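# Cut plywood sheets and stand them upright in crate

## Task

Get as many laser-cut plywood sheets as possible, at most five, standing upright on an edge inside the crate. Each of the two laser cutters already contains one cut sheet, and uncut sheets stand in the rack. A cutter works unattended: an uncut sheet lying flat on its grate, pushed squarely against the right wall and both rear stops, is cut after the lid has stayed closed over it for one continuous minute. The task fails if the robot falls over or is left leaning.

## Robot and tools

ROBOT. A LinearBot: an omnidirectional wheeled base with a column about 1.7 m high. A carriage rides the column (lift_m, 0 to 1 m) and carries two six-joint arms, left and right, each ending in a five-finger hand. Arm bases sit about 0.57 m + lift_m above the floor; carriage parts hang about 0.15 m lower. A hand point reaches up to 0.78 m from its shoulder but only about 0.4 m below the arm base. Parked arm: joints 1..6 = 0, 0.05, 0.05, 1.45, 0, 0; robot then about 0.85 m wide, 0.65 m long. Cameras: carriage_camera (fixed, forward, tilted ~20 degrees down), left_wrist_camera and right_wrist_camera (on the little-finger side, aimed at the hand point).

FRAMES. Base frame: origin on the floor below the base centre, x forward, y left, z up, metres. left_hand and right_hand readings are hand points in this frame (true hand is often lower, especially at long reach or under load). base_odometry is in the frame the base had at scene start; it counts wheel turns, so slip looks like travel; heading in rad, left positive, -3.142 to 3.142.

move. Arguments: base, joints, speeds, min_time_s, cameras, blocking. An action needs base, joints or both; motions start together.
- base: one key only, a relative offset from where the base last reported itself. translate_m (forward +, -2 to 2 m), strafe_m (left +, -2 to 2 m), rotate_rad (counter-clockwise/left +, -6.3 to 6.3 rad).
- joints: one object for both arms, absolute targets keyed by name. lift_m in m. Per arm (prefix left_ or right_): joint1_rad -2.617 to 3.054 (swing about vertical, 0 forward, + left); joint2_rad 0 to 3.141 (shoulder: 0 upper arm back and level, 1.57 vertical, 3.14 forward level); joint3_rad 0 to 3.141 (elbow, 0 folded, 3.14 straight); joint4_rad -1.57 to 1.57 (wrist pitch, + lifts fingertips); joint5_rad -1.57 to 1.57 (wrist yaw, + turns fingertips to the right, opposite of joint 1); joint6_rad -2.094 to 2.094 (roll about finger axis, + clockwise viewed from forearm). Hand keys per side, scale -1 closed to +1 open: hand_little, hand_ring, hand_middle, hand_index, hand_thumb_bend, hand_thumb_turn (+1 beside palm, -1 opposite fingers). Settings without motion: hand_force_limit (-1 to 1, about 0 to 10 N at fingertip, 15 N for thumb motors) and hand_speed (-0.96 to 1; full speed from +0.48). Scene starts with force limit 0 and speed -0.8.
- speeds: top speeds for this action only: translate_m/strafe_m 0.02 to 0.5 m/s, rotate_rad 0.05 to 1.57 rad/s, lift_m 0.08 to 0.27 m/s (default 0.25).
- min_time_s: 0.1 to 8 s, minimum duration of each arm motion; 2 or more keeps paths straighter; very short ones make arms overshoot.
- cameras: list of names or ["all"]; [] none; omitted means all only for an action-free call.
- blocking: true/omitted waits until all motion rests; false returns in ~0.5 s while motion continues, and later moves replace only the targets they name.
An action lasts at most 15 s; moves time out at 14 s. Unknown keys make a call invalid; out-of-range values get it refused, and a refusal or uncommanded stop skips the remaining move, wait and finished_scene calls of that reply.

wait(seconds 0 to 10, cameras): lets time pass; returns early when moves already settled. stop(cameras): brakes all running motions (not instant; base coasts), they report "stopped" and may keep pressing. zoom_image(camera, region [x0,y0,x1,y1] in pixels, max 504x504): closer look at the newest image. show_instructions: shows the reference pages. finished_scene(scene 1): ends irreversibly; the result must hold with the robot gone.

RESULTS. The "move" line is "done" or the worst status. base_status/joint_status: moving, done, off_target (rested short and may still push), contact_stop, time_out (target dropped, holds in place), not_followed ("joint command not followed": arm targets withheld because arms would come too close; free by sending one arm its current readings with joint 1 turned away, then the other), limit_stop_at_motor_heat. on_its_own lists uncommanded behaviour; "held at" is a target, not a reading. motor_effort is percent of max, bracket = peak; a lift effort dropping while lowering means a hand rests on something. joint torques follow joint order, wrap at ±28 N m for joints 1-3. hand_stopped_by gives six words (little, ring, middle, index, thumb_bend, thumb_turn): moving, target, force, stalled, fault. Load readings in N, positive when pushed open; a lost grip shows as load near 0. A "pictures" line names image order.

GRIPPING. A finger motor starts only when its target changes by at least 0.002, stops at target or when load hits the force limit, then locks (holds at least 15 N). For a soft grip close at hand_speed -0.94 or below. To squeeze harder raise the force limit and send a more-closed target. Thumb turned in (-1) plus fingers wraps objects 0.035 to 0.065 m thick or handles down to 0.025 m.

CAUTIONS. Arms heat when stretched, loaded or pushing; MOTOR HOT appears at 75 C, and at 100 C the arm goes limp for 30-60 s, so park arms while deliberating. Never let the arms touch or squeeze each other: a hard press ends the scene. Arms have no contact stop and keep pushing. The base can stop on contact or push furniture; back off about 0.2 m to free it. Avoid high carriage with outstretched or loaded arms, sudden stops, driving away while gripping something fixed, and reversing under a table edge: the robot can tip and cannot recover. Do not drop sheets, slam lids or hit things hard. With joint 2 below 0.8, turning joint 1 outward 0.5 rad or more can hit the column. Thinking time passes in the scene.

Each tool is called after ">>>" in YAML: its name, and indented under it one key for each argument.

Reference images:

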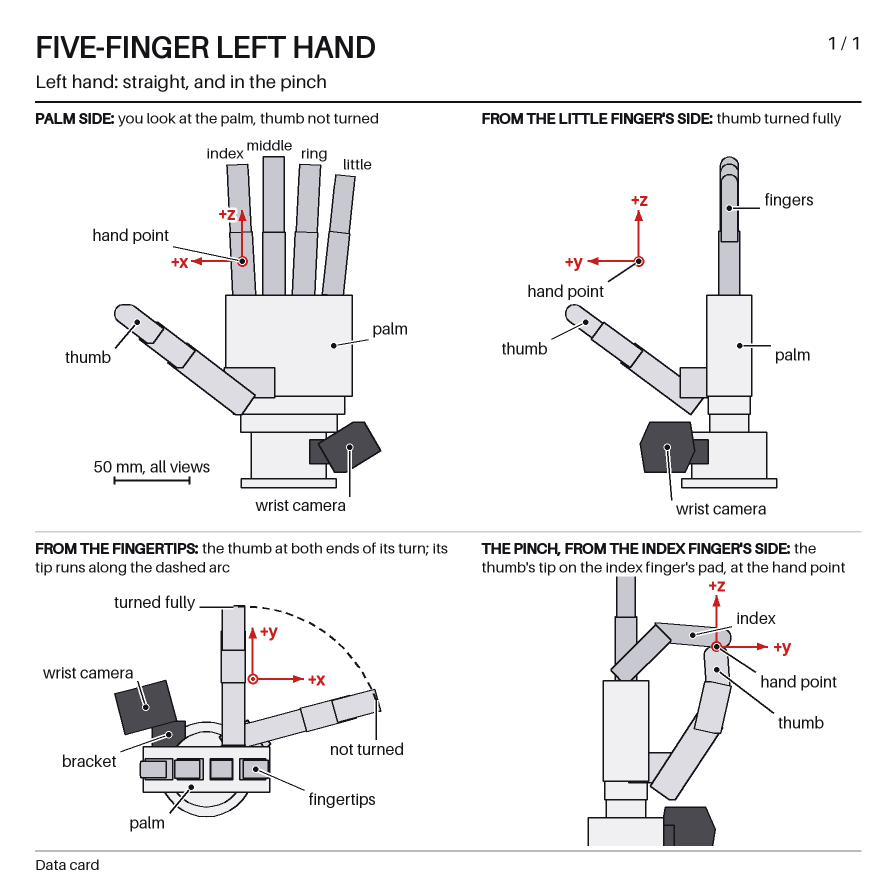

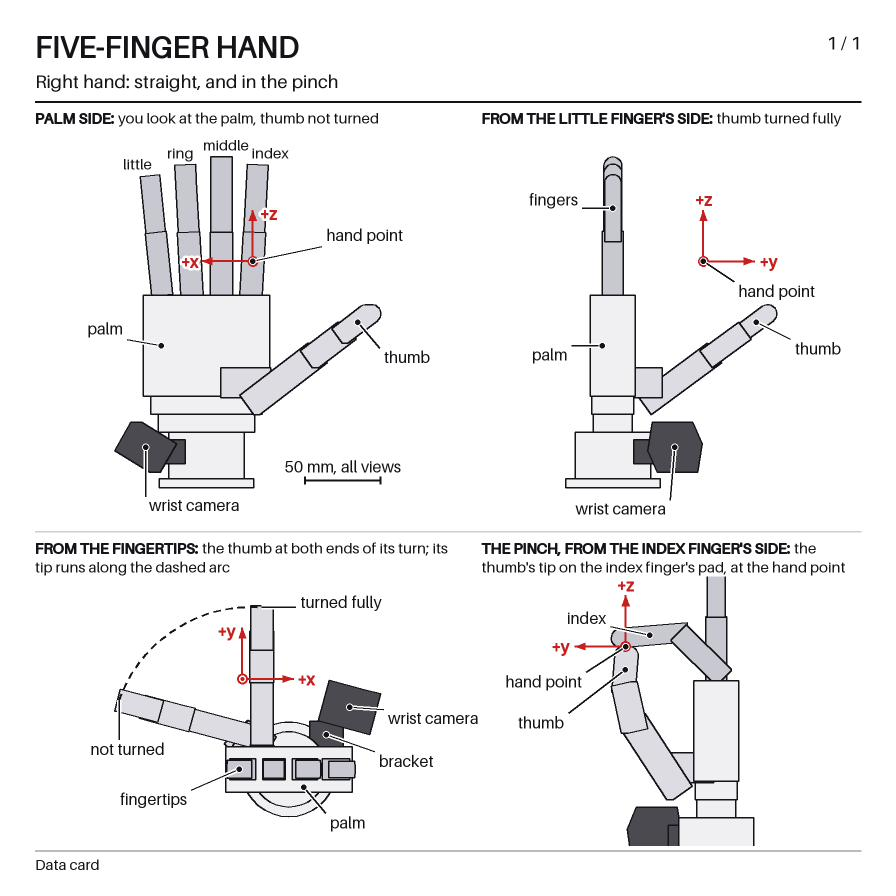

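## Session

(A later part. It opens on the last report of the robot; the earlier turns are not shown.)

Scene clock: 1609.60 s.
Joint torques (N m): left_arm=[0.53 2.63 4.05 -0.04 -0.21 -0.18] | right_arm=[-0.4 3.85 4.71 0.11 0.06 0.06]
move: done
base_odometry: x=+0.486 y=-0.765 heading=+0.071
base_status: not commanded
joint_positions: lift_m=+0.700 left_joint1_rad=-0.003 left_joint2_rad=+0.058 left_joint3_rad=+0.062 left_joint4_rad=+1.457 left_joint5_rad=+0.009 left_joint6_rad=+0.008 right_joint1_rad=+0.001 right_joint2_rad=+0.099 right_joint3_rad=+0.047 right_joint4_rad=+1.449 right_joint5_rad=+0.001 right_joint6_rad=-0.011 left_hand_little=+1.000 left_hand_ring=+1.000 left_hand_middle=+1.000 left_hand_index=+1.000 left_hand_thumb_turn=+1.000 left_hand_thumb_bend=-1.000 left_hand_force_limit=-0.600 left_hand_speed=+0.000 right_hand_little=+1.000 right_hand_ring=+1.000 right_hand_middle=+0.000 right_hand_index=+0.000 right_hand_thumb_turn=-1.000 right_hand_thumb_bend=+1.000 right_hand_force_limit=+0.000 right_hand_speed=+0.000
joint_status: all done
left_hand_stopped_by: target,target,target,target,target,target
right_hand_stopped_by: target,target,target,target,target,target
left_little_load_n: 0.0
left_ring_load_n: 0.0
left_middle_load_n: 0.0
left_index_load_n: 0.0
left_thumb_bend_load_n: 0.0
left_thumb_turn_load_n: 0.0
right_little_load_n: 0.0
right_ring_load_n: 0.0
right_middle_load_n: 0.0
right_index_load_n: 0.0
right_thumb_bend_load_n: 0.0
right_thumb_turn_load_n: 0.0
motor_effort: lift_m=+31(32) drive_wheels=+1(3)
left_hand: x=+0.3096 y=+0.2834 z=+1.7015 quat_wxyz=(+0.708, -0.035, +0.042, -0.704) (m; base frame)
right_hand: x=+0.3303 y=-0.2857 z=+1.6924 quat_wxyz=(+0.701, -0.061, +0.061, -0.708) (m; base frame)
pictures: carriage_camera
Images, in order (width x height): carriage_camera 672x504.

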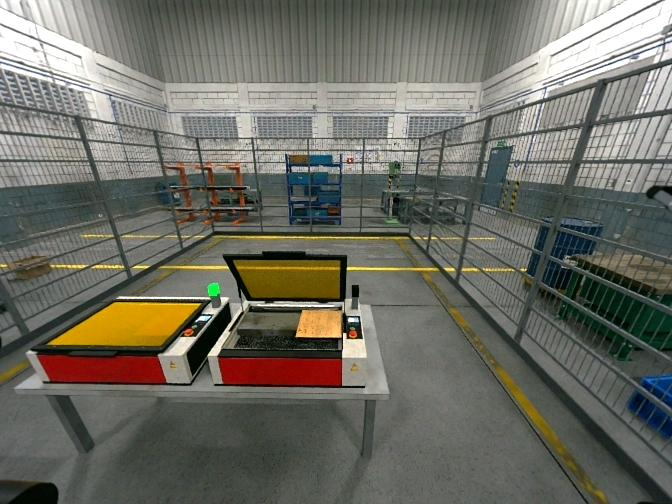

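>>> move:
  base: {"rotate_rad": -0.024}
  speeds: {"rotate_rad": 0.1}
  cameras: ["carriage_camera"]

>>> zoom_image:
  camera: "carriage_camera"
  region: [190, 240, 410, 420]

>>> zoom_image:
  camera: "carriage_camera"
  region: [0, 270, 220, 420]

Scene clock: 1616.23 s.
Joint torques (N m): left_arm=[0.51 2.63 4.05 -0.04 -0.21 -0.18] | right_arm=[-0.36 3.85 4.71 0.11 0.05 0.06]
move: done
base_odometry: x=+0.486 y=-0.765 heading=+0.048
base_status: done
joint_positions: lift_m=+0.700 left_joint1_rad=-0.003 left_joint2_rad=+0.058 left_joint3_rad=+0.062 left_joint4_rad=+1.457 left_joint5_rad=+0.008 left_joint6_rad=+0.008 right_joint1_rad=+0.001 right_joint2_rad=+0.099 right_joint3_rad=+0.047 right_joint4_rad=+1.449 right_joint5_rad=+0.001 right_joint6_rad=-0.011 left_hand_little=+1.000 left_hand_ring=+1.000 left_hand_middle=+1.000 left_hand_index=+1.000 left_hand_thumb_turn=+1.000 left_hand_thumb_bend=-1.000 left_hand_force_limit=-0.600 left_hand_speed=+0.000 right_hand_little=+1.000 right_hand_ring=+1.000 right_hand_middle=+0.000 right_hand_index=+0.000 right_hand_thumb_turn=-1.000 right_hand_thumb_bend=+1.000 right_hand_force_limit=+0.000 right_hand_speed=+0.000
joint_status: not commanded
left_hand_stopped_by: target,target,target,target,target,target
right_hand_stopped_by: target,target,target,target,target,target
left_little_load_n: 0.0
left_ring_load_n: 0.0
left_middle_load_n: 0.0
left_index_load_n: 0.0
left_thumb_bend_load_n: 0.0
left_thumb_turn_load_n: 0.0
right_little_load_n: 0.0
right_ring_load_n: 0.0
right_middle_load_n: 0.0
right_index_load_n: 0.0
right_thumb_bend_load_n: 0.0
right_thumb_turn_load_n: 0.0
motor_effort: lift_m=+31(31) drive_wheels=-3(4)
left_hand: x=+0.3097 y=+0.2835 z=+1.7015 quat_wxyz=(+0.708, -0.036, +0.042, -0.704) (m; base frame)
right_hand: x=+0.3303 y=-0.2857 z=+1.6924 quat_wxyz=(+0.701, -0.061, +0.061, -0.708) (m; base frame)
pictures: carriage_camera
Images, in order (width x height): carriage_camera 672x504.

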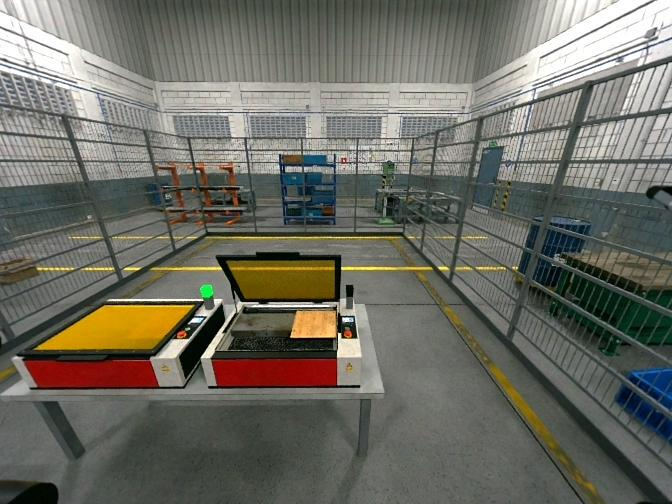

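Scaled by 2.291 from the camera's 672x504 image, which has a finer 960x720 frame.

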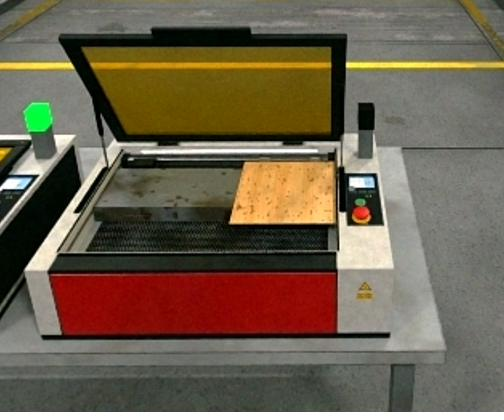

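Scaled by 2.291 from the camera's 672x504 image, which has a finer 960x720 frame.

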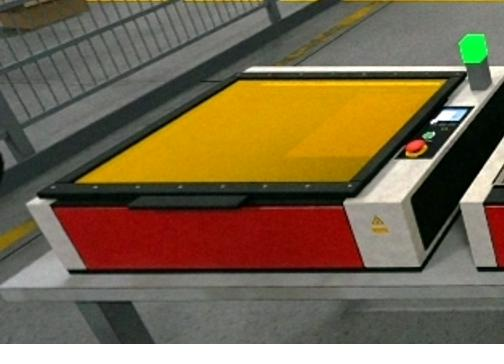

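>>> move:
  base: {"strafe_m": -0.175}
  joints: {"left_joint1_rad": 0.0, "left_joint2_rad": 2.368, "left_joint3_rad": 1.026, "left_joint4_rad": 0.469, "left_joint5_rad": 0.0, "left_joint6_rad": 0.0, "lift_m": 0.5}
  speeds: {"strafe_m": 0.3}
  min_time_s: 2.5

>>> move:
  base: {"translate_m": 0.36}
  speeds: {"translate_m": 0.25}
  cameras: ["carriage_camera", "left_wrist_camera"]

>>> zoom_image:
  camera: "carriage_camera"
  region: [130, 260, 410, 440]

Scene clock: 1634.17 s.
Joint torques (N m): left_arm=[0.5 -8.08 5.7 1.67 -0.18 -0.18] | right_arm=[-0.42 3.85 4.71 0.11 0.05 0.06]
move: done
base_odometry: x=+0.494 y=-0.940 heading=+0.048
base_status: done
joint_positions: lift_m=+0.500 left_joint1_rad=-0.002 left_joint2_rad=+2.357 left_joint3_rad=+1.005 left_joint4_rad=+0.482 left_joint5_rad=+0.006 left_joint6_rad=+0.008 right_joint1_rad=+0.001 right_joint2_rad=+0.099 right_joint3_rad=+0.047 right_joint4_rad=+1.449 right_joint5_rad=+0.002 right_joint6_rad=-0.011 left_hand_little=+1.000 left_hand_ring=+1.000 left_hand_middle=+1.000 left_hand_index=+1.000 left_hand_thumb_turn=+1.000 left_hand_thumb_bend=-1.000 left_hand_force_limit=-0.600 left_hand_speed=+0.000 right_hand_little=+1.000 right_hand_ring=+1.000 right_hand_middle=+0.000 right_hand_index=+0.000 right_hand_thumb_turn=-1.000 right_hand_thumb_bend=+1.000 right_hand_force_limit=+0.000 right_hand_speed=+0.000
joint_status: all done
left_hand_stopped_by: target,target,target,target,target,target
right_hand_stopped_by: target,target,target,target,target,target
left_little_load_n: 0.0
left_ring_load_n: 0.0
left_middle_load_n: 0.0
left_index_load_n: 0.0
left_thumb_bend_load_n: 0.0
left_thumb_turn_load_n: 0.0
right_little_load_n: 0.0
right_ring_load_n: 0.0
right_middle_load_n: 0.0
right_index_load_n: -0.5
right_thumb_bend_load_n: 0.5
right_thumb_turn_load_n: 0.0
motor_effort: lift_m=+30(30) drive_wheels=+0(9)
left_hand: x=+0.6644 y=+0.2833 z=+0.8822 quat_wxyz=(+0.242, -0.660, +0.668, -0.244) (m; base frame)
right_hand: x=+0.3303 y=-0.2858 z=+1.4925 quat_wxyz=(+0.701, -0.061, +0.062, -0.708) (m; base frame)
pictures: none

Scene clock: 1636.90 s.
Joint torques (N m): left_arm=[0.46 -8.21 5.68 1.69 -0.17 -0.17] | right_arm=[-0.42 3.78 4.71 0.13 0.05 0.06]
move: done
base_odometry: x=+0.854 y=-0.923 heading=+0.047
base_status: done
joint_positions: lift_m=+0.500 left_joint1_rad=-0.002 left_joint2_rad=+2.357 left_joint3_rad=+1.005 left_joint4_rad=+0.479 left_joint5_rad=+0.006 left_joint6_rad=+0.008 right_joint1_rad=+0.001 right_joint2_rad=+0.099 right_joint3_rad=+0.047 right_joint4_rad=+1.449 right_joint5_rad=+0.002 right_joint6_rad=-0.011 left_hand_little=+1.000 left_hand_ring=+1.000 left_hand_middle=+1.000 left_hand_index=+1.000 left_hand_thumb_turn=+1.000 left_hand_thumb_bend=-1.000 left_hand_force_limit=-0.600 left_hand_speed=+0.000 right_hand_little=+1.000 right_hand_ring=+1.000 right_hand_middle=+0.000 right_hand_index=+0.000 right_hand_thumb_turn=-1.000 right_hand_thumb_bend=+1.000 right_hand_force_limit=+0.000 right_hand_speed=+0.000
joint_status: not commanded
left_hand_stopped_by: target,target,target,target,target,target
right_hand_stopped_by: target,target,target,target,target,target
left_little_load_n: -0.5
left_ring_load_n: 0.0
left_middle_load_n: 0.0
left_index_load_n: 0.0
left_thumb_bend_load_n: 0.0
left_thumb_turn_load_n: 0.0
right_little_load_n: 0.0
right_ring_load_n: 0.0
right_middle_load_n: -0.5
right_index_load_n: 0.0
right_thumb_bend_load_n: 0.0
right_thumb_turn_load_n: 0.0
motor_effort: lift_m=+30(30) drive_wheels=-2(11)
left_hand: x=+0.6637 y=+0.2833 z=+0.8819 quat_wxyz=(+0.241, -0.660, +0.668, -0.243) (m; base frame)
right_hand: x=+0.3302 y=-0.2858 z=+1.4926 quat_wxyz=(+0.701, -0.061, +0.062, -0.708) (m; base frame)
pictures: carriage_camera, left_wrist_camera
Images, in order (width x height): carriage_camera 672x504, left_wrist_camera 672x504.

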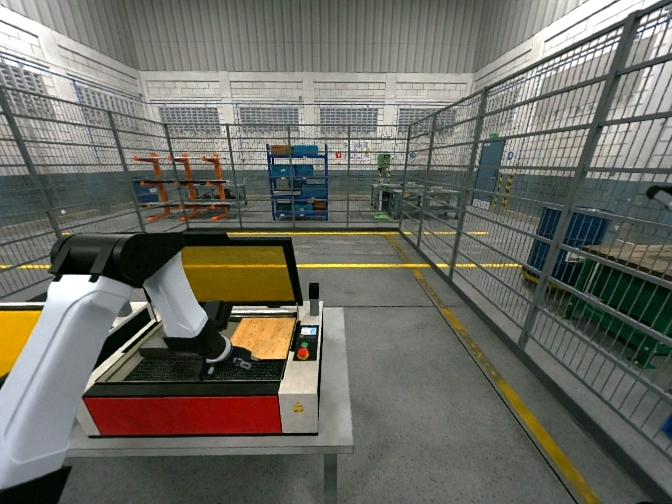

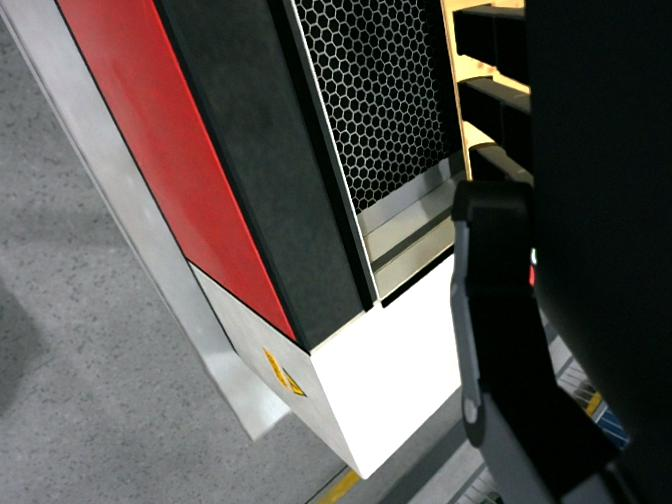

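Scaled by 1.800 from the camera's 672x504 image, which has a finer 960x720 frame.

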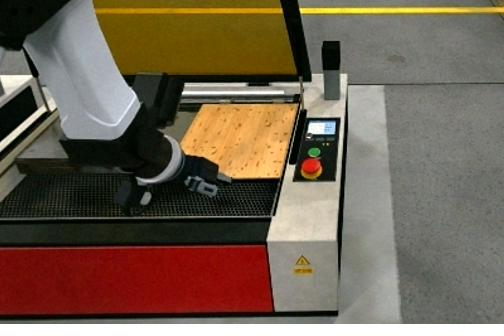

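>>> move:
  base: {"translate_m": 0.035}
  joints: {"lift_m": 0.45}
  speeds: {"translate_m": 0.1, "lift_m": 0.1}

>>> move:
  joints: {"lift_m": 0.4}
  speeds: {"lift_m": 0.08}
  cameras: ["carriage_camera", "left_wrist_camera"]

>>> zoom_image:
  camera: "carriage_camera"
  region: [130, 260, 410, 440]

Scene clock: 1645.10 s.
Joint torques (N m): left_arm=[0.49 -8.47 5.42 1.77 -0.17 -0.18] | right_arm=[-0.42 3.85 4.7 0.11 0.05 0.06]
move: done
base_odometry: x=+0.889 y=-0.922 heading=+0.047
base_status: done
joint_positions: lift_m=+0.450 left_joint1_rad=-0.002 left_joint2_rad=+2.361 left_joint3_rad=+1.008 left_joint4_rad=+0.472 left_joint5_rad=+0.006 left_joint6_rad=+0.008 right_joint1_rad=+0.001 right_joint2_rad=+0.099 right_joint3_rad=+0.047 right_joint4_rad=+1.448 right_joint5_rad=+0.002 right_joint6_rad=-0.011 left_hand_little=+1.000 left_hand_ring=+1.000 left_hand_middle=+1.000 left_hand_index=+1.000 left_hand_thumb_turn=+1.000 left_hand_thumb_bend=-1.000 left_hand_force_limit=-0.600 left_hand_speed=+0.000 right_hand_little=+1.000 right_hand_ring=+1.000 right_hand_middle=+0.000 right_hand_index=+0.000 right_hand_thumb_turn=-1.000 right_hand_thumb_bend=+1.000 right_hand_force_limit=+0.000 right_hand_speed=+0.000
joint_status: all done
left_hand_stopped_by: target,target,target,target,target,target
right_hand_stopped_by: target,target,target,target,target,target
left_little_load_n: 0.0
left_ring_load_n: 0.0
left_middle_load_n: 0.0
left_index_load_n: 0.0
left_thumb_bend_load_n: 0.0
left_thumb_turn_load_n: 0.0
right_little_load_n: -0.5
right_ring_load_n: 0.0
right_middle_load_n: 0.0
right_index_load_n: 0.0
right_thumb_bend_load_n: 0.0
right_thumb_turn_load_n: 0.0
motor_effort: lift_m=+30(31) drive_wheels=+4(13)
left_hand: x=+0.6621 y=+0.2833 z=+0.8298 quat_wxyz=(+0.238, -0.661, +0.669, -0.240) (m; base frame)
right_hand: x=+0.3305 y=-0.2858 z=+1.4423 quat_wxyz=(+0.701, -0.061, +0.062, -0.708) (m; base frame)
pictures: none

Scene clock: 1646.10 s.
Joint torques (N m): left_arm=[0.55 -8.53 4.83 1.67 -0.18 -0.15] | right_arm=[-0.43 3.84 4.72 0.11 0.05 0.06]
move: done
base_odometry: x=+0.889 y=-0.922 heading=+0.047
base_status: not commanded
joint_positions: lift_m=+0.400 left_joint1_rad=-0.002 left_joint2_rad=+2.361 left_joint3_rad=+1.015 left_joint4_rad=+0.484 left_joint5_rad=+0.007 left_joint6_rad=+0.006 right_joint1_rad=+0.001 right_joint2_rad=+0.099 right_joint3_rad=+0.047 right_joint4_rad=+1.449 right_joint5_rad=+0.002 right_joint6_rad=-0.011 left_hand_little=+1.000 left_hand_ring=+1.000 left_hand_middle=+1.000 left_hand_index=+1.000 left_hand_thumb_turn=+1.000 left_hand_thumb_bend=-1.000 left_hand_force_limit=-0.600 left_hand_speed=+0.000 right_hand_little=+1.000 right_hand_ring=+1.000 right_hand_middle=+0.000 right_hand_index=+0.000 right_hand_thumb_turn=-1.000 right_hand_thumb_bend=+1.000 right_hand_force_limit=+0.000 right_hand_speed=+0.000
joint_status: all done
left_hand_stopped_by: target,target,target,target,target,target
right_hand_stopped_by: target,target,target,target,target,target
left_little_load_n: 0.0
left_ring_load_n: 0.0
left_middle_load_n: 0.0
left_index_load_n: 0.0
left_thumb_bend_load_n: -1.0
left_thumb_turn_load_n: 0.0
right_little_load_n: 0.0
right_ring_load_n: 0.0
right_middle_load_n: 0.0
right_index_load_n: 0.0
right_thumb_bend_load_n: 0.0
right_thumb_turn_load_n: 0.0
motor_effort: lift_m=+29(29) drive_wheels=+4(5)
left_hand: x=+0.6685 y=+0.2829 z=+0.7833 quat_wxyz=(+0.243, -0.660, +0.667, -0.247) (m; base frame)
right_hand: x=+0.3302 y=-0.2858 z=+1.3927 quat_wxyz=(+0.701, -0.061, +0.062, -0.708) (m; base frame)
pictures: carriage_camera, left_wrist_camera
Images, in order (width x height): carriage_camera 672x504, left_wrist_camera 672x504.

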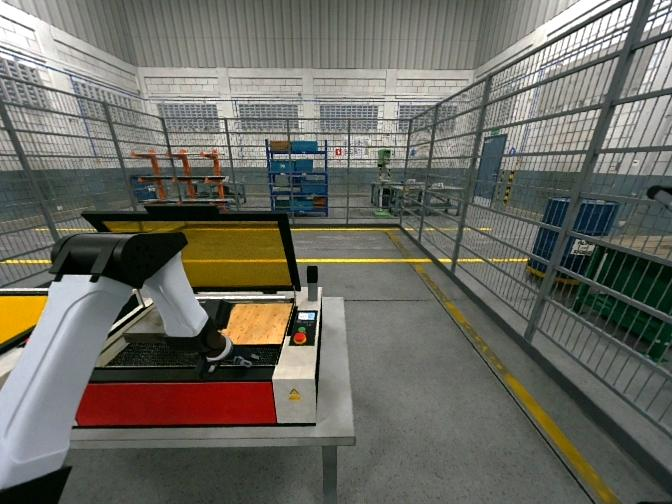

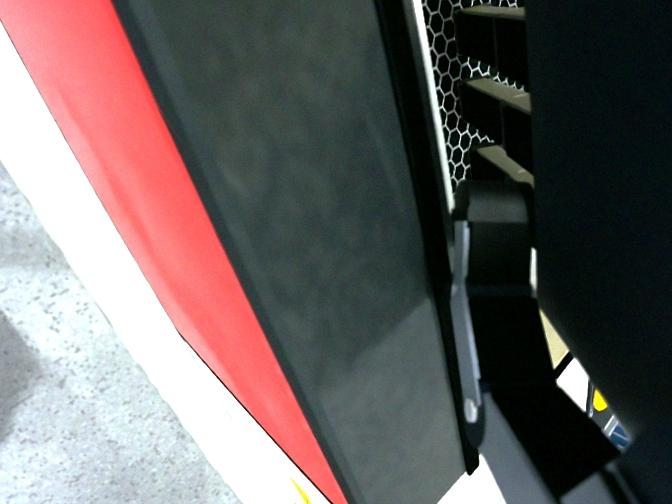

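Scaled by 1.800 from the camera's 672x504 image, which has a finer 960x720 frame.

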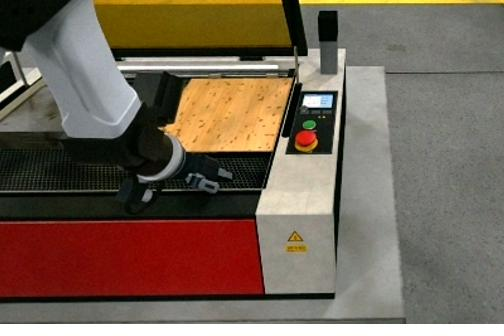

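>>> move:
  base: {"translate_m": 0.055}
  speeds: {"translate_m": 0.08}
  cameras: ["carriage_camera", "left_wrist_camera"]

>>> zoom_image:
  camera: "carriage_camera"
  region: [130, 260, 410, 440]

Scene clock: 1652.30 s.
Joint torques (N m): left_arm=[0.49 -8.44 4.82 1.76 -0.18 -0.15] | right_arm=[-0.42 3.82 4.7 0.11 0.05 0.06]
move: done
base_odometry: x=+0.944 y=-0.920 heading=+0.047
base_status: done
joint_positions: lift_m=+0.400 left_joint1_rad=-0.002 left_joint2_rad=+2.361 left_joint3_rad=+1.015 left_joint4_rad=+0.473 left_joint5_rad=+0.007 left_joint6_rad=+0.006 right_joint1_rad=+0.001 right_joint2_rad=+0.099 right_joint3_rad=+0.047 right_joint4_rad=+1.450 right_joint5_rad=+0.002 right_joint6_rad=-0.011 left_hand_little=+1.000 left_hand_ring=+1.000 left_hand_middle=+1.000 left_hand_index=+1.000 left_hand_thumb_turn=+1.000 left_hand_thumb_bend=-1.000 left_hand_force_limit=-0.600 left_hand_speed=+0.000 right_hand_little=+1.000 right_hand_ring=+1.000 right_hand_middle=+0.000 right_hand_index=+0.000 right_hand_thumb_turn=-1.000 right_hand_thumb_bend=+1.000 right_hand_force_limit=+0.000 right_hand_speed=+0.000
joint_status: not commanded
left_hand_stopped_by: target,target,target,target,target,target
right_hand_stopped_by: target,target,target,target,target,target
left_little_load_n: 0.0
left_ring_load_n: 0.0
left_middle_load_n: 0.0
left_index_load_n: 0.0
left_thumb_bend_load_n: 0.0
left_thumb_turn_load_n: 0.0
right_little_load_n: 0.0
right_ring_load_n: 0.0
right_middle_load_n: -0.5
right_index_load_n: 0.0
right_thumb_bend_load_n: 0.0
right_thumb_turn_load_n: 0.0
motor_effort: lift_m=+29(29) drive_wheels=-2(11)
left_hand: x=+0.6660 y=+0.2829 z=+0.7820 quat_wxyz=(+0.240, -0.661, +0.668, -0.244) (m; base frame)
right_hand: x=+0.3300 y=-0.2858 z=+1.3928 quat_wxyz=(+0.701, -0.061, +0.061, -0.708) (m; base frame)
pictures: carriage_camera, left_wrist_camera
Images, in order (width x height): carriage_camera 672x504, left_wrist_camera 672x504.

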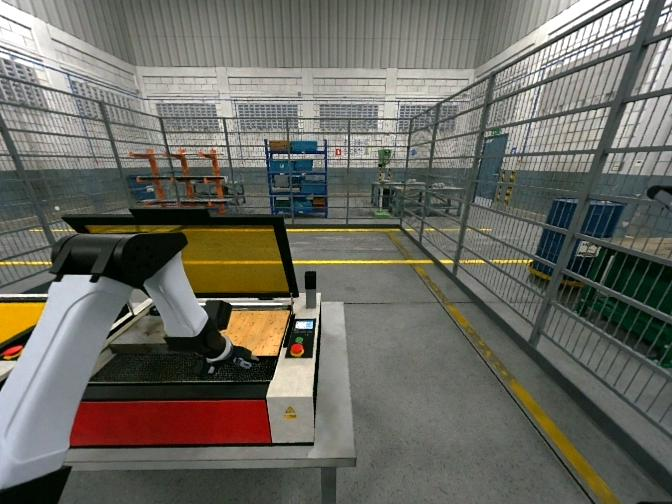

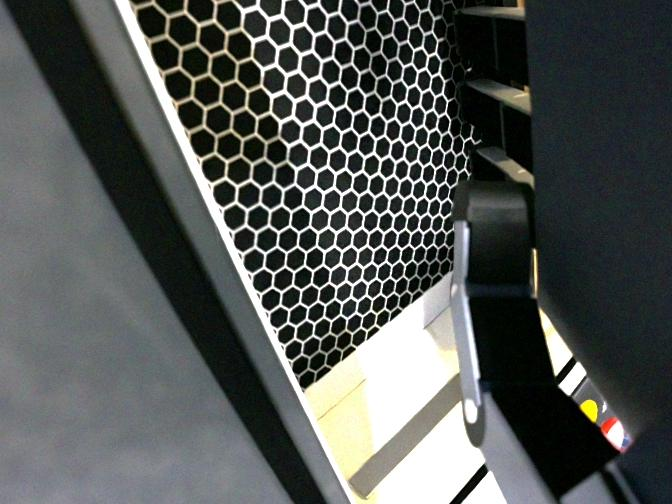

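Scaled by 1.800 from the camera's 672x504 image, which has a finer 960x720 frame.

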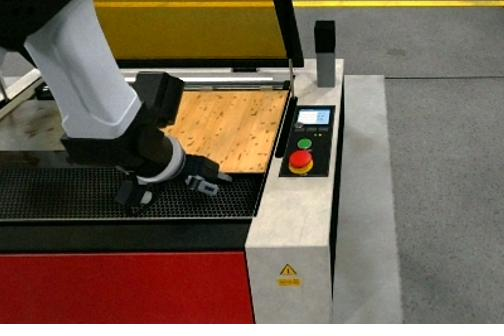

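>>> zoom_image:
  camera: "carriage_camera"
  region: [220, 330, 300, 390]

Scaled by 6.300 from the camera's 672x504 image, which has a finer 960x720 frame.

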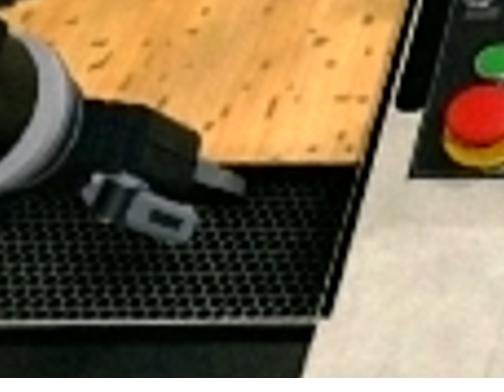

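>>> move:
  base: {"translate_m": 0.01}
  joints: {"lift_m": 0.43}
  speeds: {"translate_m": 0.05, "lift_m": 0.08}

>>> move:
  joints: {"lift_m": 0.46}
  speeds: {"lift_m": 0.08}
  cameras: ["carriage_camera"]

>>> zoom_image:
  camera: "carriage_camera"
  region: [160, 280, 340, 400]

Scene clock: 1661.40 s.
Joint torques (N m): left_arm=[0.58 -8.75 4.71 2.13 -0.19 -0.12] | right_arm=[-0.42 3.85 4.71 0.13 0.05 0.06]
move: done
base_odometry: x=+0.954 y=-0.919 heading=+0.046
base_status: done
joint_positions: lift_m=+0.430 left_joint1_rad=-0.002 left_joint2_rad=+2.365 left_joint3_rad=+1.015 left_joint4_rad=+0.435 left_joint5_rad=+0.007 left_joint6_rad=+0.003 right_joint1_rad=+0.001 right_joint2_rad=+0.099 right_joint3_rad=+0.047 right_joint4_rad=+1.448 right_joint5_rad=+0.002 right_joint6_rad=-0.011 left_hand_little=+1.000 left_hand_ring=+1.000 left_hand_middle=+1.000 left_hand_index=+1.000 left_hand_thumb_turn=+1.000 left_hand_thumb_bend=-1.000 left_hand_force_limit=-0.600 left_hand_speed=+0.000 right_hand_little=+1.000 right_hand_ring=+1.000 right_hand_middle=+0.000 right_hand_index=+0.000 right_hand_thumb_turn=-1.000 right_hand_thumb_bend=+1.000 right_hand_force_limit=+0.000 right_hand_speed=+0.000
joint_status: all done
left_hand_stopped_by: target,target,target,target,target,target
right_hand_stopped_by: target,target,target,target,target,target
left_little_load_n: -0.5
left_ring_load_n: -0.5
left_middle_load_n: 0.0
left_index_load_n: 0.0
left_thumb_bend_load_n: 0.0
left_thumb_turn_load_n: 0.0
right_little_load_n: 0.0
right_ring_load_n: 0.0
right_middle_load_n: 0.0
right_index_load_n: 0.0
right_thumb_bend_load_n: -0.5
right_thumb_turn_load_n: 0.0
motor_effort: lift_m=+36(44) drive_wheels=+4(11)
left_hand: x=+0.6553 y=+0.2828 z=+0.8050 quat_wxyz=(+0.225, -0.667, +0.672, -0.230) (m; base frame)
right_hand: x=+0.3305 y=-0.2858 z=+1.4218 quat_wxyz=(+0.701, -0.061, +0.062, -0.708) (m; base frame)
pictures: none

Scene clock: 1662.13 s.
Joint torques (N m): left_arm=[0.47 -8.98 4.72 2.07 -0.18 -0.12] | right_arm=[-0.42 3.81 4.71 0.13 0.05 0.06]
move: done
base_odometry: x=+0.954 y=-0.919 heading=+0.046
base_status: not commanded
joint_positions: lift_m=+0.460 left_joint1_rad=-0.002 left_joint2_rad=+2.367 left_joint3_rad=+1.015 left_joint4_rad=+0.436 left_joint5_rad=+0.007 left_joint6_rad=+0.003 right_joint1_rad=+0.001 right_joint2_rad=+0.099 right_joint3_rad=+0.047 right_joint4_rad=+1.448 right_joint5_rad=+0.002 right_joint6_rad=-0.011 left_hand_little=+1.000 left_hand_ring=+1.000 left_hand_middle=+1.000 left_hand_index=+1.000 left_hand_thumb_turn=+1.000 left_hand_thumb_bend=-1.000 left_hand_force_limit=-0.600 left_hand_speed=+0.000 right_hand_little=+1.000 right_hand_ring=+1.000 right_hand_middle=+0.000 right_hand_index=+0.000 right_hand_thumb_turn=-1.000 right_hand_thumb_bend=+1.000 right_hand_force_limit=+0.000 right_hand_speed=+0.000
joint_status: all done
left_hand_stopped_by: target,target,target,target,target,target
right_hand_stopped_by: target,target,target,target,target,target
left_little_load_n: -0.5
left_ring_load_n: 0.0
left_middle_load_n: 0.0
left_index_load_n: 0.0
left_thumb_bend_load_n: 0.0
left_thumb_turn_load_n: 0.0
right_little_load_n: 0.0
right_ring_load_n: 0.0
right_middle_load_n: 0.0
right_index_load_n: 0.0
right_thumb_bend_load_n: 0.0
right_thumb_turn_load_n: 0.0
motor_effort: lift_m=+36(43) drive_wheels=+4(4)
left_hand: x=+0.6553 y=+0.2828 z=+0.8344 quat_wxyz=(+0.225, -0.667, +0.672, -0.230) (m; base frame)
right_hand: x=+0.3305 y=-0.2858 z=+1.4518 quat_wxyz=(+0.701, -0.061, +0.062, -0.708) (m; base frame)
pictures: carriage_camera
Images, in order (width x height): carriage_camera 672x504.

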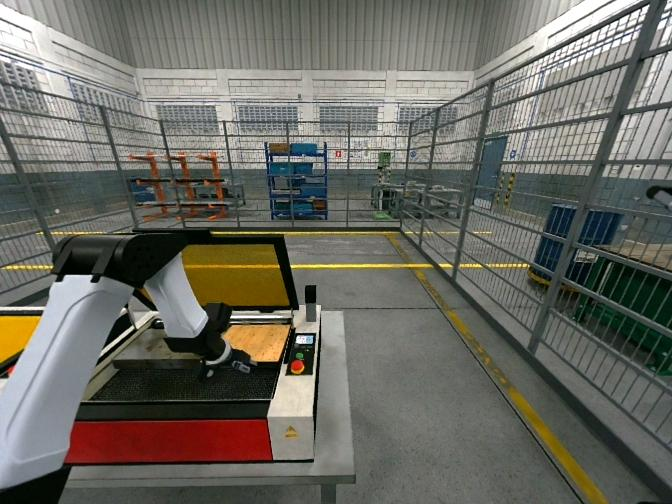

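Scaled by 2.800 from the camera's 672x504 image, which has a finer 960x720 frame.

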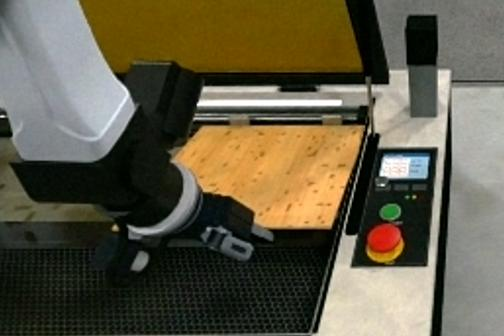

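>>> move:
  joints: {"lift_m": 0.5, "left_joint4_rad": 0.68}
  speeds: {"lift_m": 0.08}
  min_time_s: 1.2
  cameras: ["carriage_camera"]

>>> zoom_image:
  camera: "carriage_camera"
  region: [160, 280, 340, 400]

>>> move:
  joints: {"lift_m": 0.52, "left_joint4_rad": 0.85}
  base: {"translate_m": 0.015}
  speeds: {"lift_m": 0.08, "translate_m": 0.03}
  min_time_s: 1.2
  cameras: ["carriage_camera"]

>>> zoom_image:
  camera: "carriage_camera"
  region: [160, 280, 340, 400]

Scene clock: 1667.60 s.
Joint torques (N m): left_arm=[0.46 -9.25 4.97 2.48 -0.19 -0.11] | right_arm=[-0.42 3.84 4.71 0.13 0.05 0.06]
move: done
base_odometry: x=+0.954 y=-0.919 heading=+0.046
base_status: not commanded
joint_positions: lift_m=+0.500 left_joint1_rad=-0.002 left_joint2_rad=+2.368 left_joint3_rad=+1.015 left_joint4_rad=+0.645 left_joint5_rad=+0.007 left_joint6_rad=+0.003 right_joint1_rad=+0.001 right_joint2_rad=+0.099 right_joint3_rad=+0.047 right_joint4_rad=+1.448 right_joint5_rad=+0.002 right_joint6_rad=-0.011 left_hand_little=+1.000 left_hand_ring=+1.000 left_hand_middle=+1.000 left_hand_index=+1.000 left_hand_thumb_turn=+1.000 left_hand_thumb_bend=-1.000 left_hand_force_limit=-0.600 left_hand_speed=+0.000 right_hand_little=+1.000 right_hand_ring=+1.000 right_hand_middle=+0.000 right_hand_index=+0.000 right_hand_thumb_turn=-1.000 right_hand_thumb_bend=+1.000 right_hand_force_limit=+0.000 right_hand_speed=+0.000
joint_status: all done
left_hand_stopped_by: target,target,target,target,target,target
right_hand_stopped_by: target,target,target,target,target,target
left_little_load_n: 0.0
left_ring_load_n: -0.5
left_middle_load_n: 0.0
left_index_load_n: 0.0
left_thumb_bend_load_n: 0.5
left_thumb_turn_load_n: 0.0
right_little_load_n: 0.0
right_ring_load_n: 0.0
right_middle_load_n: 0.0
right_index_load_n: 0.0
right_thumb_bend_load_n: 0.0
right_thumb_turn_load_n: 0.0
motor_effort: lift_m=+37(43) drive_wheels=+4(4)
left_hand: x=+0.7041 y=+0.2827 z=+0.9032 quat_wxyz=(+0.294, -0.639, +0.645, -0.298) (m; base frame)
right_hand: x=+0.3305 y=-0.2858 z=+1.4918 quat_wxyz=(+0.701, -0.061, +0.062, -0.708) (m; base frame)
pictures: carriage_camera
Images, in order (width x height): carriage_camera 672x504.

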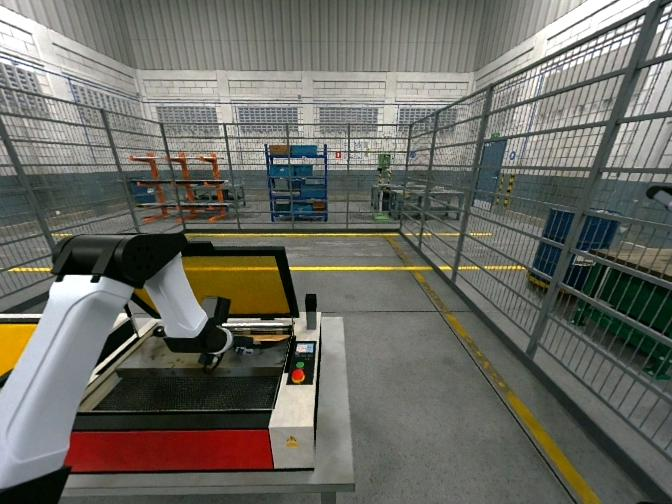

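Scaled by 2.800 from the camera's 672x504 image, which has a finer 960x720 frame.

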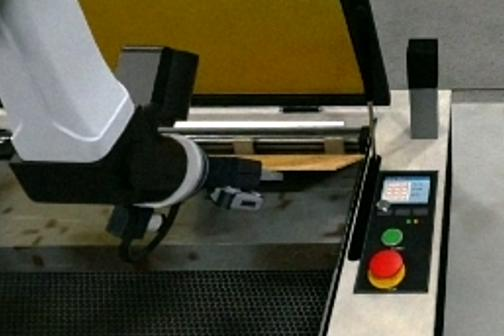

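Scene clock: 1669.10 s.
Joint torques (N m): left_arm=[0.49 -9.51 5.11 2.55 -0.18 -0.12] | right_arm=[-0.4 3.85 4.71 0.11 0.05 0.06]
move: done
base_odometry: x=+0.969 y=-0.919 heading=+0.046
base_status: done
joint_positions: lift_m=+0.520 left_joint1_rad=-0.002 left_joint2_rad=+2.369 left_joint3_rad=+1.015 left_joint4_rad=+0.826 left_joint5_rad=+0.007 left_joint6_rad=+0.003 right_joint1_rad=+0.001 right_joint2_rad=+0.099 right_joint3_rad=+0.047 right_joint4_rad=+1.449 right_joint5_rad=+0.002 right_joint6_rad=-0.011 left_hand_little=+1.000 left_hand_ring=+1.000 left_hand_middle=+1.000 left_hand_index=+1.000 left_hand_thumb_turn=+1.000 left_hand_thumb_bend=-1.000 left_hand_force_limit=-0.600 left_hand_speed=+0.000 right_hand_little=+1.000 right_hand_ring=+1.000 right_hand_middle=+0.000 right_hand_index=+0.000 right_hand_thumb_turn=-1.000 right_hand_thumb_bend=+1.000 right_hand_force_limit=+0.000 right_hand_speed=+0.000
joint_status: all done
left_hand_stopped_by: target,target,target,target,target,target
right_hand_stopped_by: target,target,target,target,target,target
left_little_load_n: 0.0
left_ring_load_n: 0.0
left_middle_load_n: 0.0
left_index_load_n: 0.0
left_thumb_bend_load_n: 0.0
left_thumb_turn_load_n: 0.0
right_little_load_n: 0.0
right_ring_load_n: 0.5
right_middle_load_n: 0.0
right_index_load_n: 0.0
right_thumb_bend_load_n: 0.0
right_thumb_turn_load_n: 0.0
motor_effort: lift_m=+36(43) drive_wheels=+3(9)
left_hand: x=+0.7408 y=+0.2826 z=+0.9559 quat_wxyz=(+0.350, -0.610, +0.616, -0.354) (m; base frame)
right_hand: x=+0.3303 y=-0.2858 z=+1.5119 quat_wxyz=(+0.701, -0.061, +0.062, -0.708) (m; base frame)
pictures: carriage_camera
Images, in order (width x height): carriage_camera 672x504.

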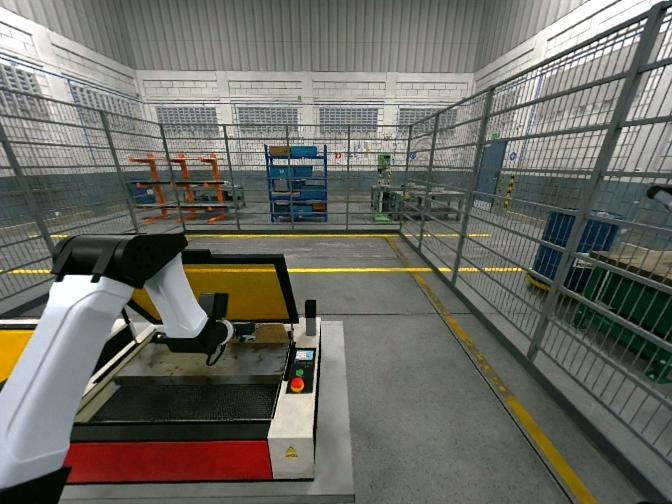

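Scaled by 2.800 from the camera's 672x504 image, which has a finer 960x720 frame.

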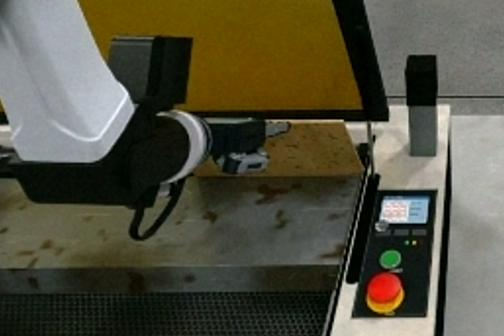

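>>> move:
  joints: {"lift_m": 0.53, "left_joint4_rad": 0.95}
  base: {"translate_m": 0.015}
  speeds: {"lift_m": 0.08, "translate_m": 0.03}
  min_time_s: 1.2
  cameras: ["carriage_camera", "left_wrist_camera"]

>>> zoom_image:
  camera: "carriage_camera"
  region: [160, 280, 340, 400]

Scene clock: 1676.87 s.
Joint torques (N m): left_arm=[0.47 -9.68 5.2 2.63 -0.19 -0.12] | right_arm=[-0.42 3.86 4.72 0.1 0.05 0.06]
move: done
base_odometry: x=+0.984 y=-0.918 heading=+0.045
base_status: done
joint_positions: lift_m=+0.530 left_joint1_rad=-0.002 left_joint2_rad=+2.370 left_joint3_rad=+1.015 left_joint4_rad=+0.927 left_joint5_rad=+0.007 left_joint6_rad=+0.003 right_joint1_rad=+0.001 right_joint2_rad=+0.099 right_joint3_rad=+0.047 right_joint4_rad=+1.449 right_joint5_rad=+0.002 right_joint6_rad=-0.011 left_hand_little=+1.000 left_hand_ring=+1.000 left_hand_middle=+1.000 left_hand_index=+1.000 left_hand_thumb_turn=+1.000 left_hand_thumb_bend=-1.000 left_hand_force_limit=-0.600 left_hand_speed=+0.000 right_hand_little=+1.000 right_hand_ring=+1.000 right_hand_middle=+0.000 right_hand_index=+0.000 right_hand_thumb_turn=-1.000 right_hand_thumb_bend=+1.000 right_hand_force_limit=+0.000 right_hand_speed=+0.000
joint_status: all done
left_hand_stopped_by: target,target,target,target,target,target
right_hand_stopped_by: target,target,target,target,target,target
left_little_load_n: 0.0
left_ring_load_n: 0.0
left_middle_load_n: 0.0
left_index_load_n: 0.0
left_thumb_bend_load_n: 0.0
left_thumb_turn_load_n: 0.0
right_little_load_n: 0.0
right_ring_load_n: 0.0
right_middle_load_n: 0.0
right_index_load_n: 0.0
right_thumb_bend_load_n: 0.0
right_thumb_turn_load_n: 0.0
motor_effort: lift_m=+36(43) drive_wheels=+4(10)
left_hand: x=+0.7585 y=+0.2826 z=+0.9868 quat_wxyz=(+0.381, -0.592, +0.598, -0.385) (m; base frame)
right_hand: x=+0.3302 y=-0.2858 z=+1.5219 quat_wxyz=(+0.701, -0.061, +0.062, -0.708) (m; base frame)
pictures: carriage_camera, left_wrist_camera
Images, in order (width x height): carriage_camera 672x504, left_wrist_camera 672x504.

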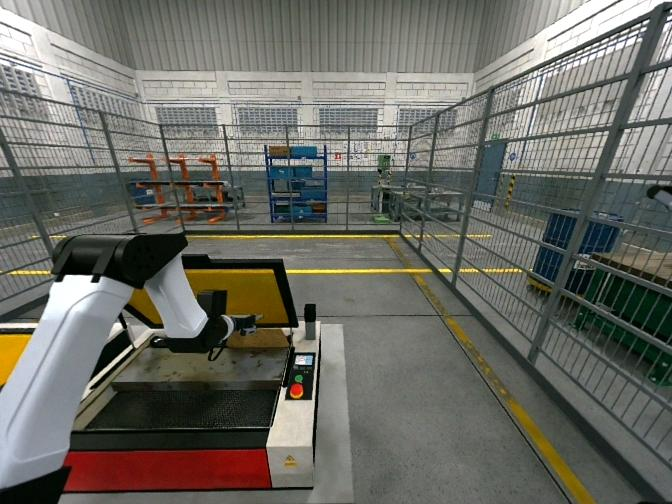

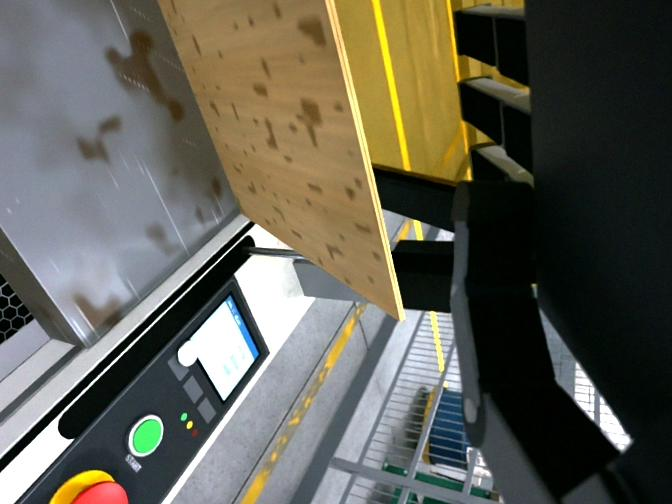

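Scaled by 2.800 from the camera's 672x504 image, which has a finer 960x720 frame.

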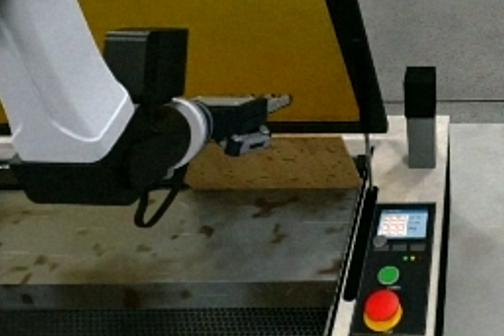

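>>> move:
  base: {"translate_m": -0.18}
  speeds: {"translate_m": 0.15}

>>> move:
  joints: {"left_joint1_rad": 0, "left_joint2_rad": 2.492, "left_joint3_rad": 1.454, "left_joint4_rad": 1.488, "left_joint5_rad": 0, "lift_m": 0.3, "left_hand_thumb_bend": 1, "left_hand_thumb_turn": -1}
  min_time_s: 2

>>> move:
  base: {"translate_m": 0.085}
  joints: {"lift_m": 0.272}
  speeds: {"translate_m": 0.1}
  cameras: ["carriage_camera", "left_wrist_camera"]

>>> zoom_image:
  camera: "carriage_camera"
  region: [160, 240, 340, 360]

Scene clock: 1693.63 s.
Joint torques (N m): left_arm=[0.5 -9.66 5.18 2.65 -0.19 -0.12] | right_arm=[-0.42 3.84 4.74 0.12 0.05 0.06]
move: done
base_odometry: x=+0.804 y=-0.926 heading=+0.045
base_status: done
joint_positions: lift_m=+0.530 left_joint1_rad=-0.002 left_joint2_rad=+2.370 left_joint3_rad=+1.015 left_joint4_rad=+0.931 left_joint5_rad=+0.007 left_joint6_rad=+0.003 right_joint1_rad=+0.001 right_joint2_rad=+0.099 right_joint3_rad=+0.047 right_joint4_rad=+1.449 right_joint5_rad=+0.002 right_joint6_rad=-0.011 left_hand_little=+1.000 left_hand_ring=+1.000 left_hand_middle=+1.000 left_hand_index=+1.000 left_hand_thumb_turn=+1.000 left_hand_thumb_bend=-1.000 left_hand_force_limit=-0.600 left_hand_speed=+0.000 right_hand_little=+1.000 right_hand_ring=+1.000 right_hand_middle=+0.000 right_hand_index=+0.000 right_hand_thumb_turn=-1.000 right_hand_thumb_bend=+1.000 right_hand_force_limit=+0.000 right_hand_speed=+0.000
joint_status: not commanded
left_hand_stopped_by: target,target,target,target,target,target
right_hand_stopped_by: target,target,target,target,target,target
left_little_load_n: 0.0
left_ring_load_n: 0.0
left_middle_load_n: 0.0
left_index_load_n: 0.0
left_thumb_bend_load_n: 0.0
left_thumb_turn_load_n: 0.0
right_little_load_n: 0.0
right_ring_load_n: 0.0
right_middle_load_n: 0.0
right_index_load_n: 0.0
right_thumb_bend_load_n: 0.0
right_thumb_turn_load_n: 0.0
motor_effort: lift_m=+36(36) drive_wheels=+0(9)
left_hand: x=+0.7590 y=+0.2826 z=+0.9875 quat_wxyz=(+0.382, -0.591, +0.597, -0.386) (m; base frame)
right_hand: x=+0.3302 y=-0.2858 z=+1.5219 quat_wxyz=(+0.701, -0.061, +0.062, -0.708) (m; base frame)
pictures: none

Scene clock: 1695.97 s.
Joint torques (N m): left_arm=[0.47 -9.59 7.73 2.44 -0.2 -0.11] | right_arm=[-0.42 3.85 4.72 0.11 0.05 0.06]
move: done
base_odometry: x=+0.804 y=-0.926 heading=+0.045
base_status: not commanded
joint_positions: lift_m=+0.300 left_joint1_rad=-0.002 left_joint2_rad=+2.474 left_joint3_rad=+1.427 left_joint4_rad=+1.465 left_joint5_rad=+0.007 left_joint6_rad=+0.003 right_joint1_rad=+0.001 right_joint2_rad=+0.099 right_joint3_rad=+0.047 right_joint4_rad=+1.449 right_joint5_rad=+0.002 right_joint6_rad=-0.011 left_hand_little=+1.000 left_hand_ring=+1.000 left_hand_middle=+1.000 left_hand_index=+1.000 left_hand_thumb_turn=-1.000 left_hand_thumb_bend=+1.000 left_hand_force_limit=-0.600 left_hand_speed=+0.000 right_hand_little=+1.000 right_hand_ring=+1.000 right_hand_middle=+0.000 right_hand_index=+0.000 right_hand_thumb_turn=-1.000 right_hand_thumb_bend=+1.000 right_hand_force_limit=+0.000 right_hand_speed=+0.000
joint_status: all done
left_hand_stopped_by: target,target,target,target,target,target
right_hand_stopped_by: target,target,target,target,target,target
left_little_load_n: 0.0
left_ring_load_n: -0.5
left_middle_load_n: 0.0
left_index_load_n: 0.0
left_thumb_bend_load_n: 0.0
left_thumb_turn_load_n: 0.0
right_little_load_n: 0.0
right_ring_load_n: 0.0
right_middle_load_n: 0.0
right_index_load_n: 0.0
right_thumb_bend_load_n: 0.0
right_thumb_turn_load_n: 0.0
motor_effort: lift_m=+30(31) drive_wheels=+1(2)
left_hand: x=+0.8903 y=+0.2823 z=+1.0004 quat_wxyz=(+0.592, -0.382, +0.389, -0.594) (m; base frame)
right_hand: x=+0.3302 y=-0.2858 z=+1.2926 quat_wxyz=(+0.701, -0.061, +0.062, -0.708) (m; base frame)
pictures: none

Scene clock: 1697.53 s.
Joint torques (N m): left_arm=[0.47 -11.04 7.06 2.28 -0.19 -0.11] | right_arm=[-0.42 3.84 4.71 0.11 0.05 0.06]
move: done
base_odometry: x=+0.889 y=-0.923 heading=+0.045
base_status: done
joint_positions: lift_m=+0.272 left_joint1_rad=-0.002 left_joint2_rad=+2.490 left_joint3_rad=+1.434 left_joint4_rad=+1.481 left_joint5_rad=+0.007 left_joint6_rad=+0.003 right_joint1_rad=+0.001 right_joint2_rad=+0.099 right_joint3_rad=+0.047 right_joint4_rad=+1.449 right_joint5_rad=+0.002 right_joint6_rad=-0.011 left_hand_little=+1.000 left_hand_ring=+1.000 left_hand_middle=+1.000 left_hand_index=+1.000 left_hand_thumb_turn=-1.000 left_hand_thumb_bend=+1.000 left_hand_force_limit=-0.600 left_hand_speed=+0.000 right_hand_little=+1.000 right_hand_ring=+1.000 right_hand_middle=+0.000 right_hand_index=+0.000 right_hand_thumb_turn=-1.000 right_hand_thumb_bend=+1.000 right_hand_force_limit=+0.000 right_hand_speed=+0.000
joint_status: all done
left_hand_stopped_by: target,target,target,target,target,target
right_hand_stopped_by: target,target,target,target,target,target
left_little_load_n: 0.0
left_ring_load_n: 0.0
left_middle_load_n: 0.0
left_index_load_n: 0.0
left_thumb_bend_load_n: 0.0
left_thumb_turn_load_n: 0.0
right_little_load_n: 0.0
right_ring_load_n: 0.0
right_middle_load_n: 0.0
right_index_load_n: 0.0
right_thumb_bend_load_n: 0.0
right_thumb_turn_load_n: 0.0
motor_effort: lift_m=+30(32) drive_wheels=+7(8)
left_hand: x=+0.8909 y=+0.2823 z=+0.9693 quat_wxyz=(+0.593, -0.380, +0.387, -0.595) (m; base frame)
right_hand: x=+0.3302 y=-0.2858 z=+1.2645 quat_wxyz=(+0.701, -0.061, +0.062, -0.708) (m; base frame)
pictures: carriage_camera, left_wrist_camera
Images, in order (width x height): carriage_camera 672x504, left_wrist_camera 672x504.

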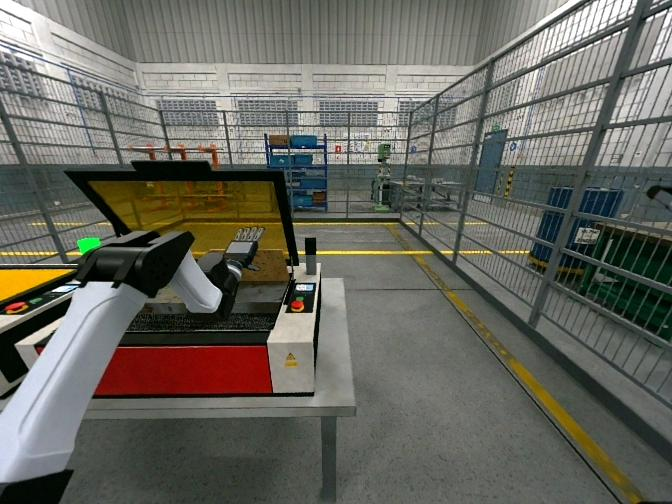

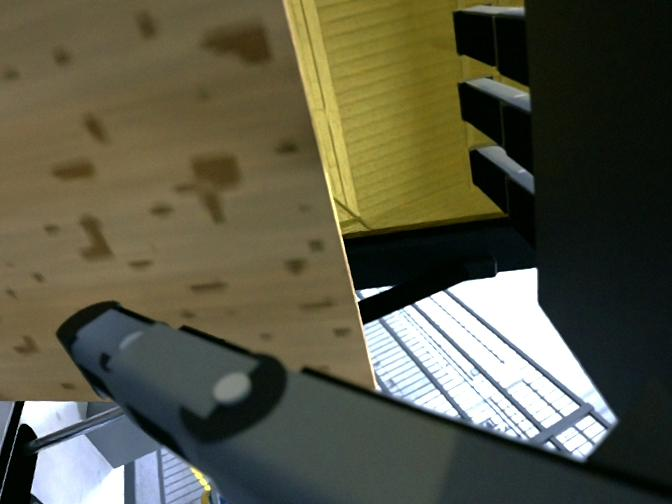

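Scaled by 2.800 from the camera's 672x504 image, which has a finer 960x720 frame.

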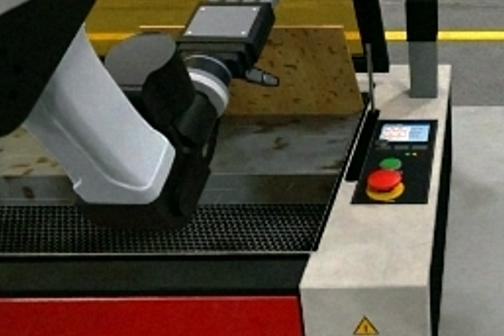

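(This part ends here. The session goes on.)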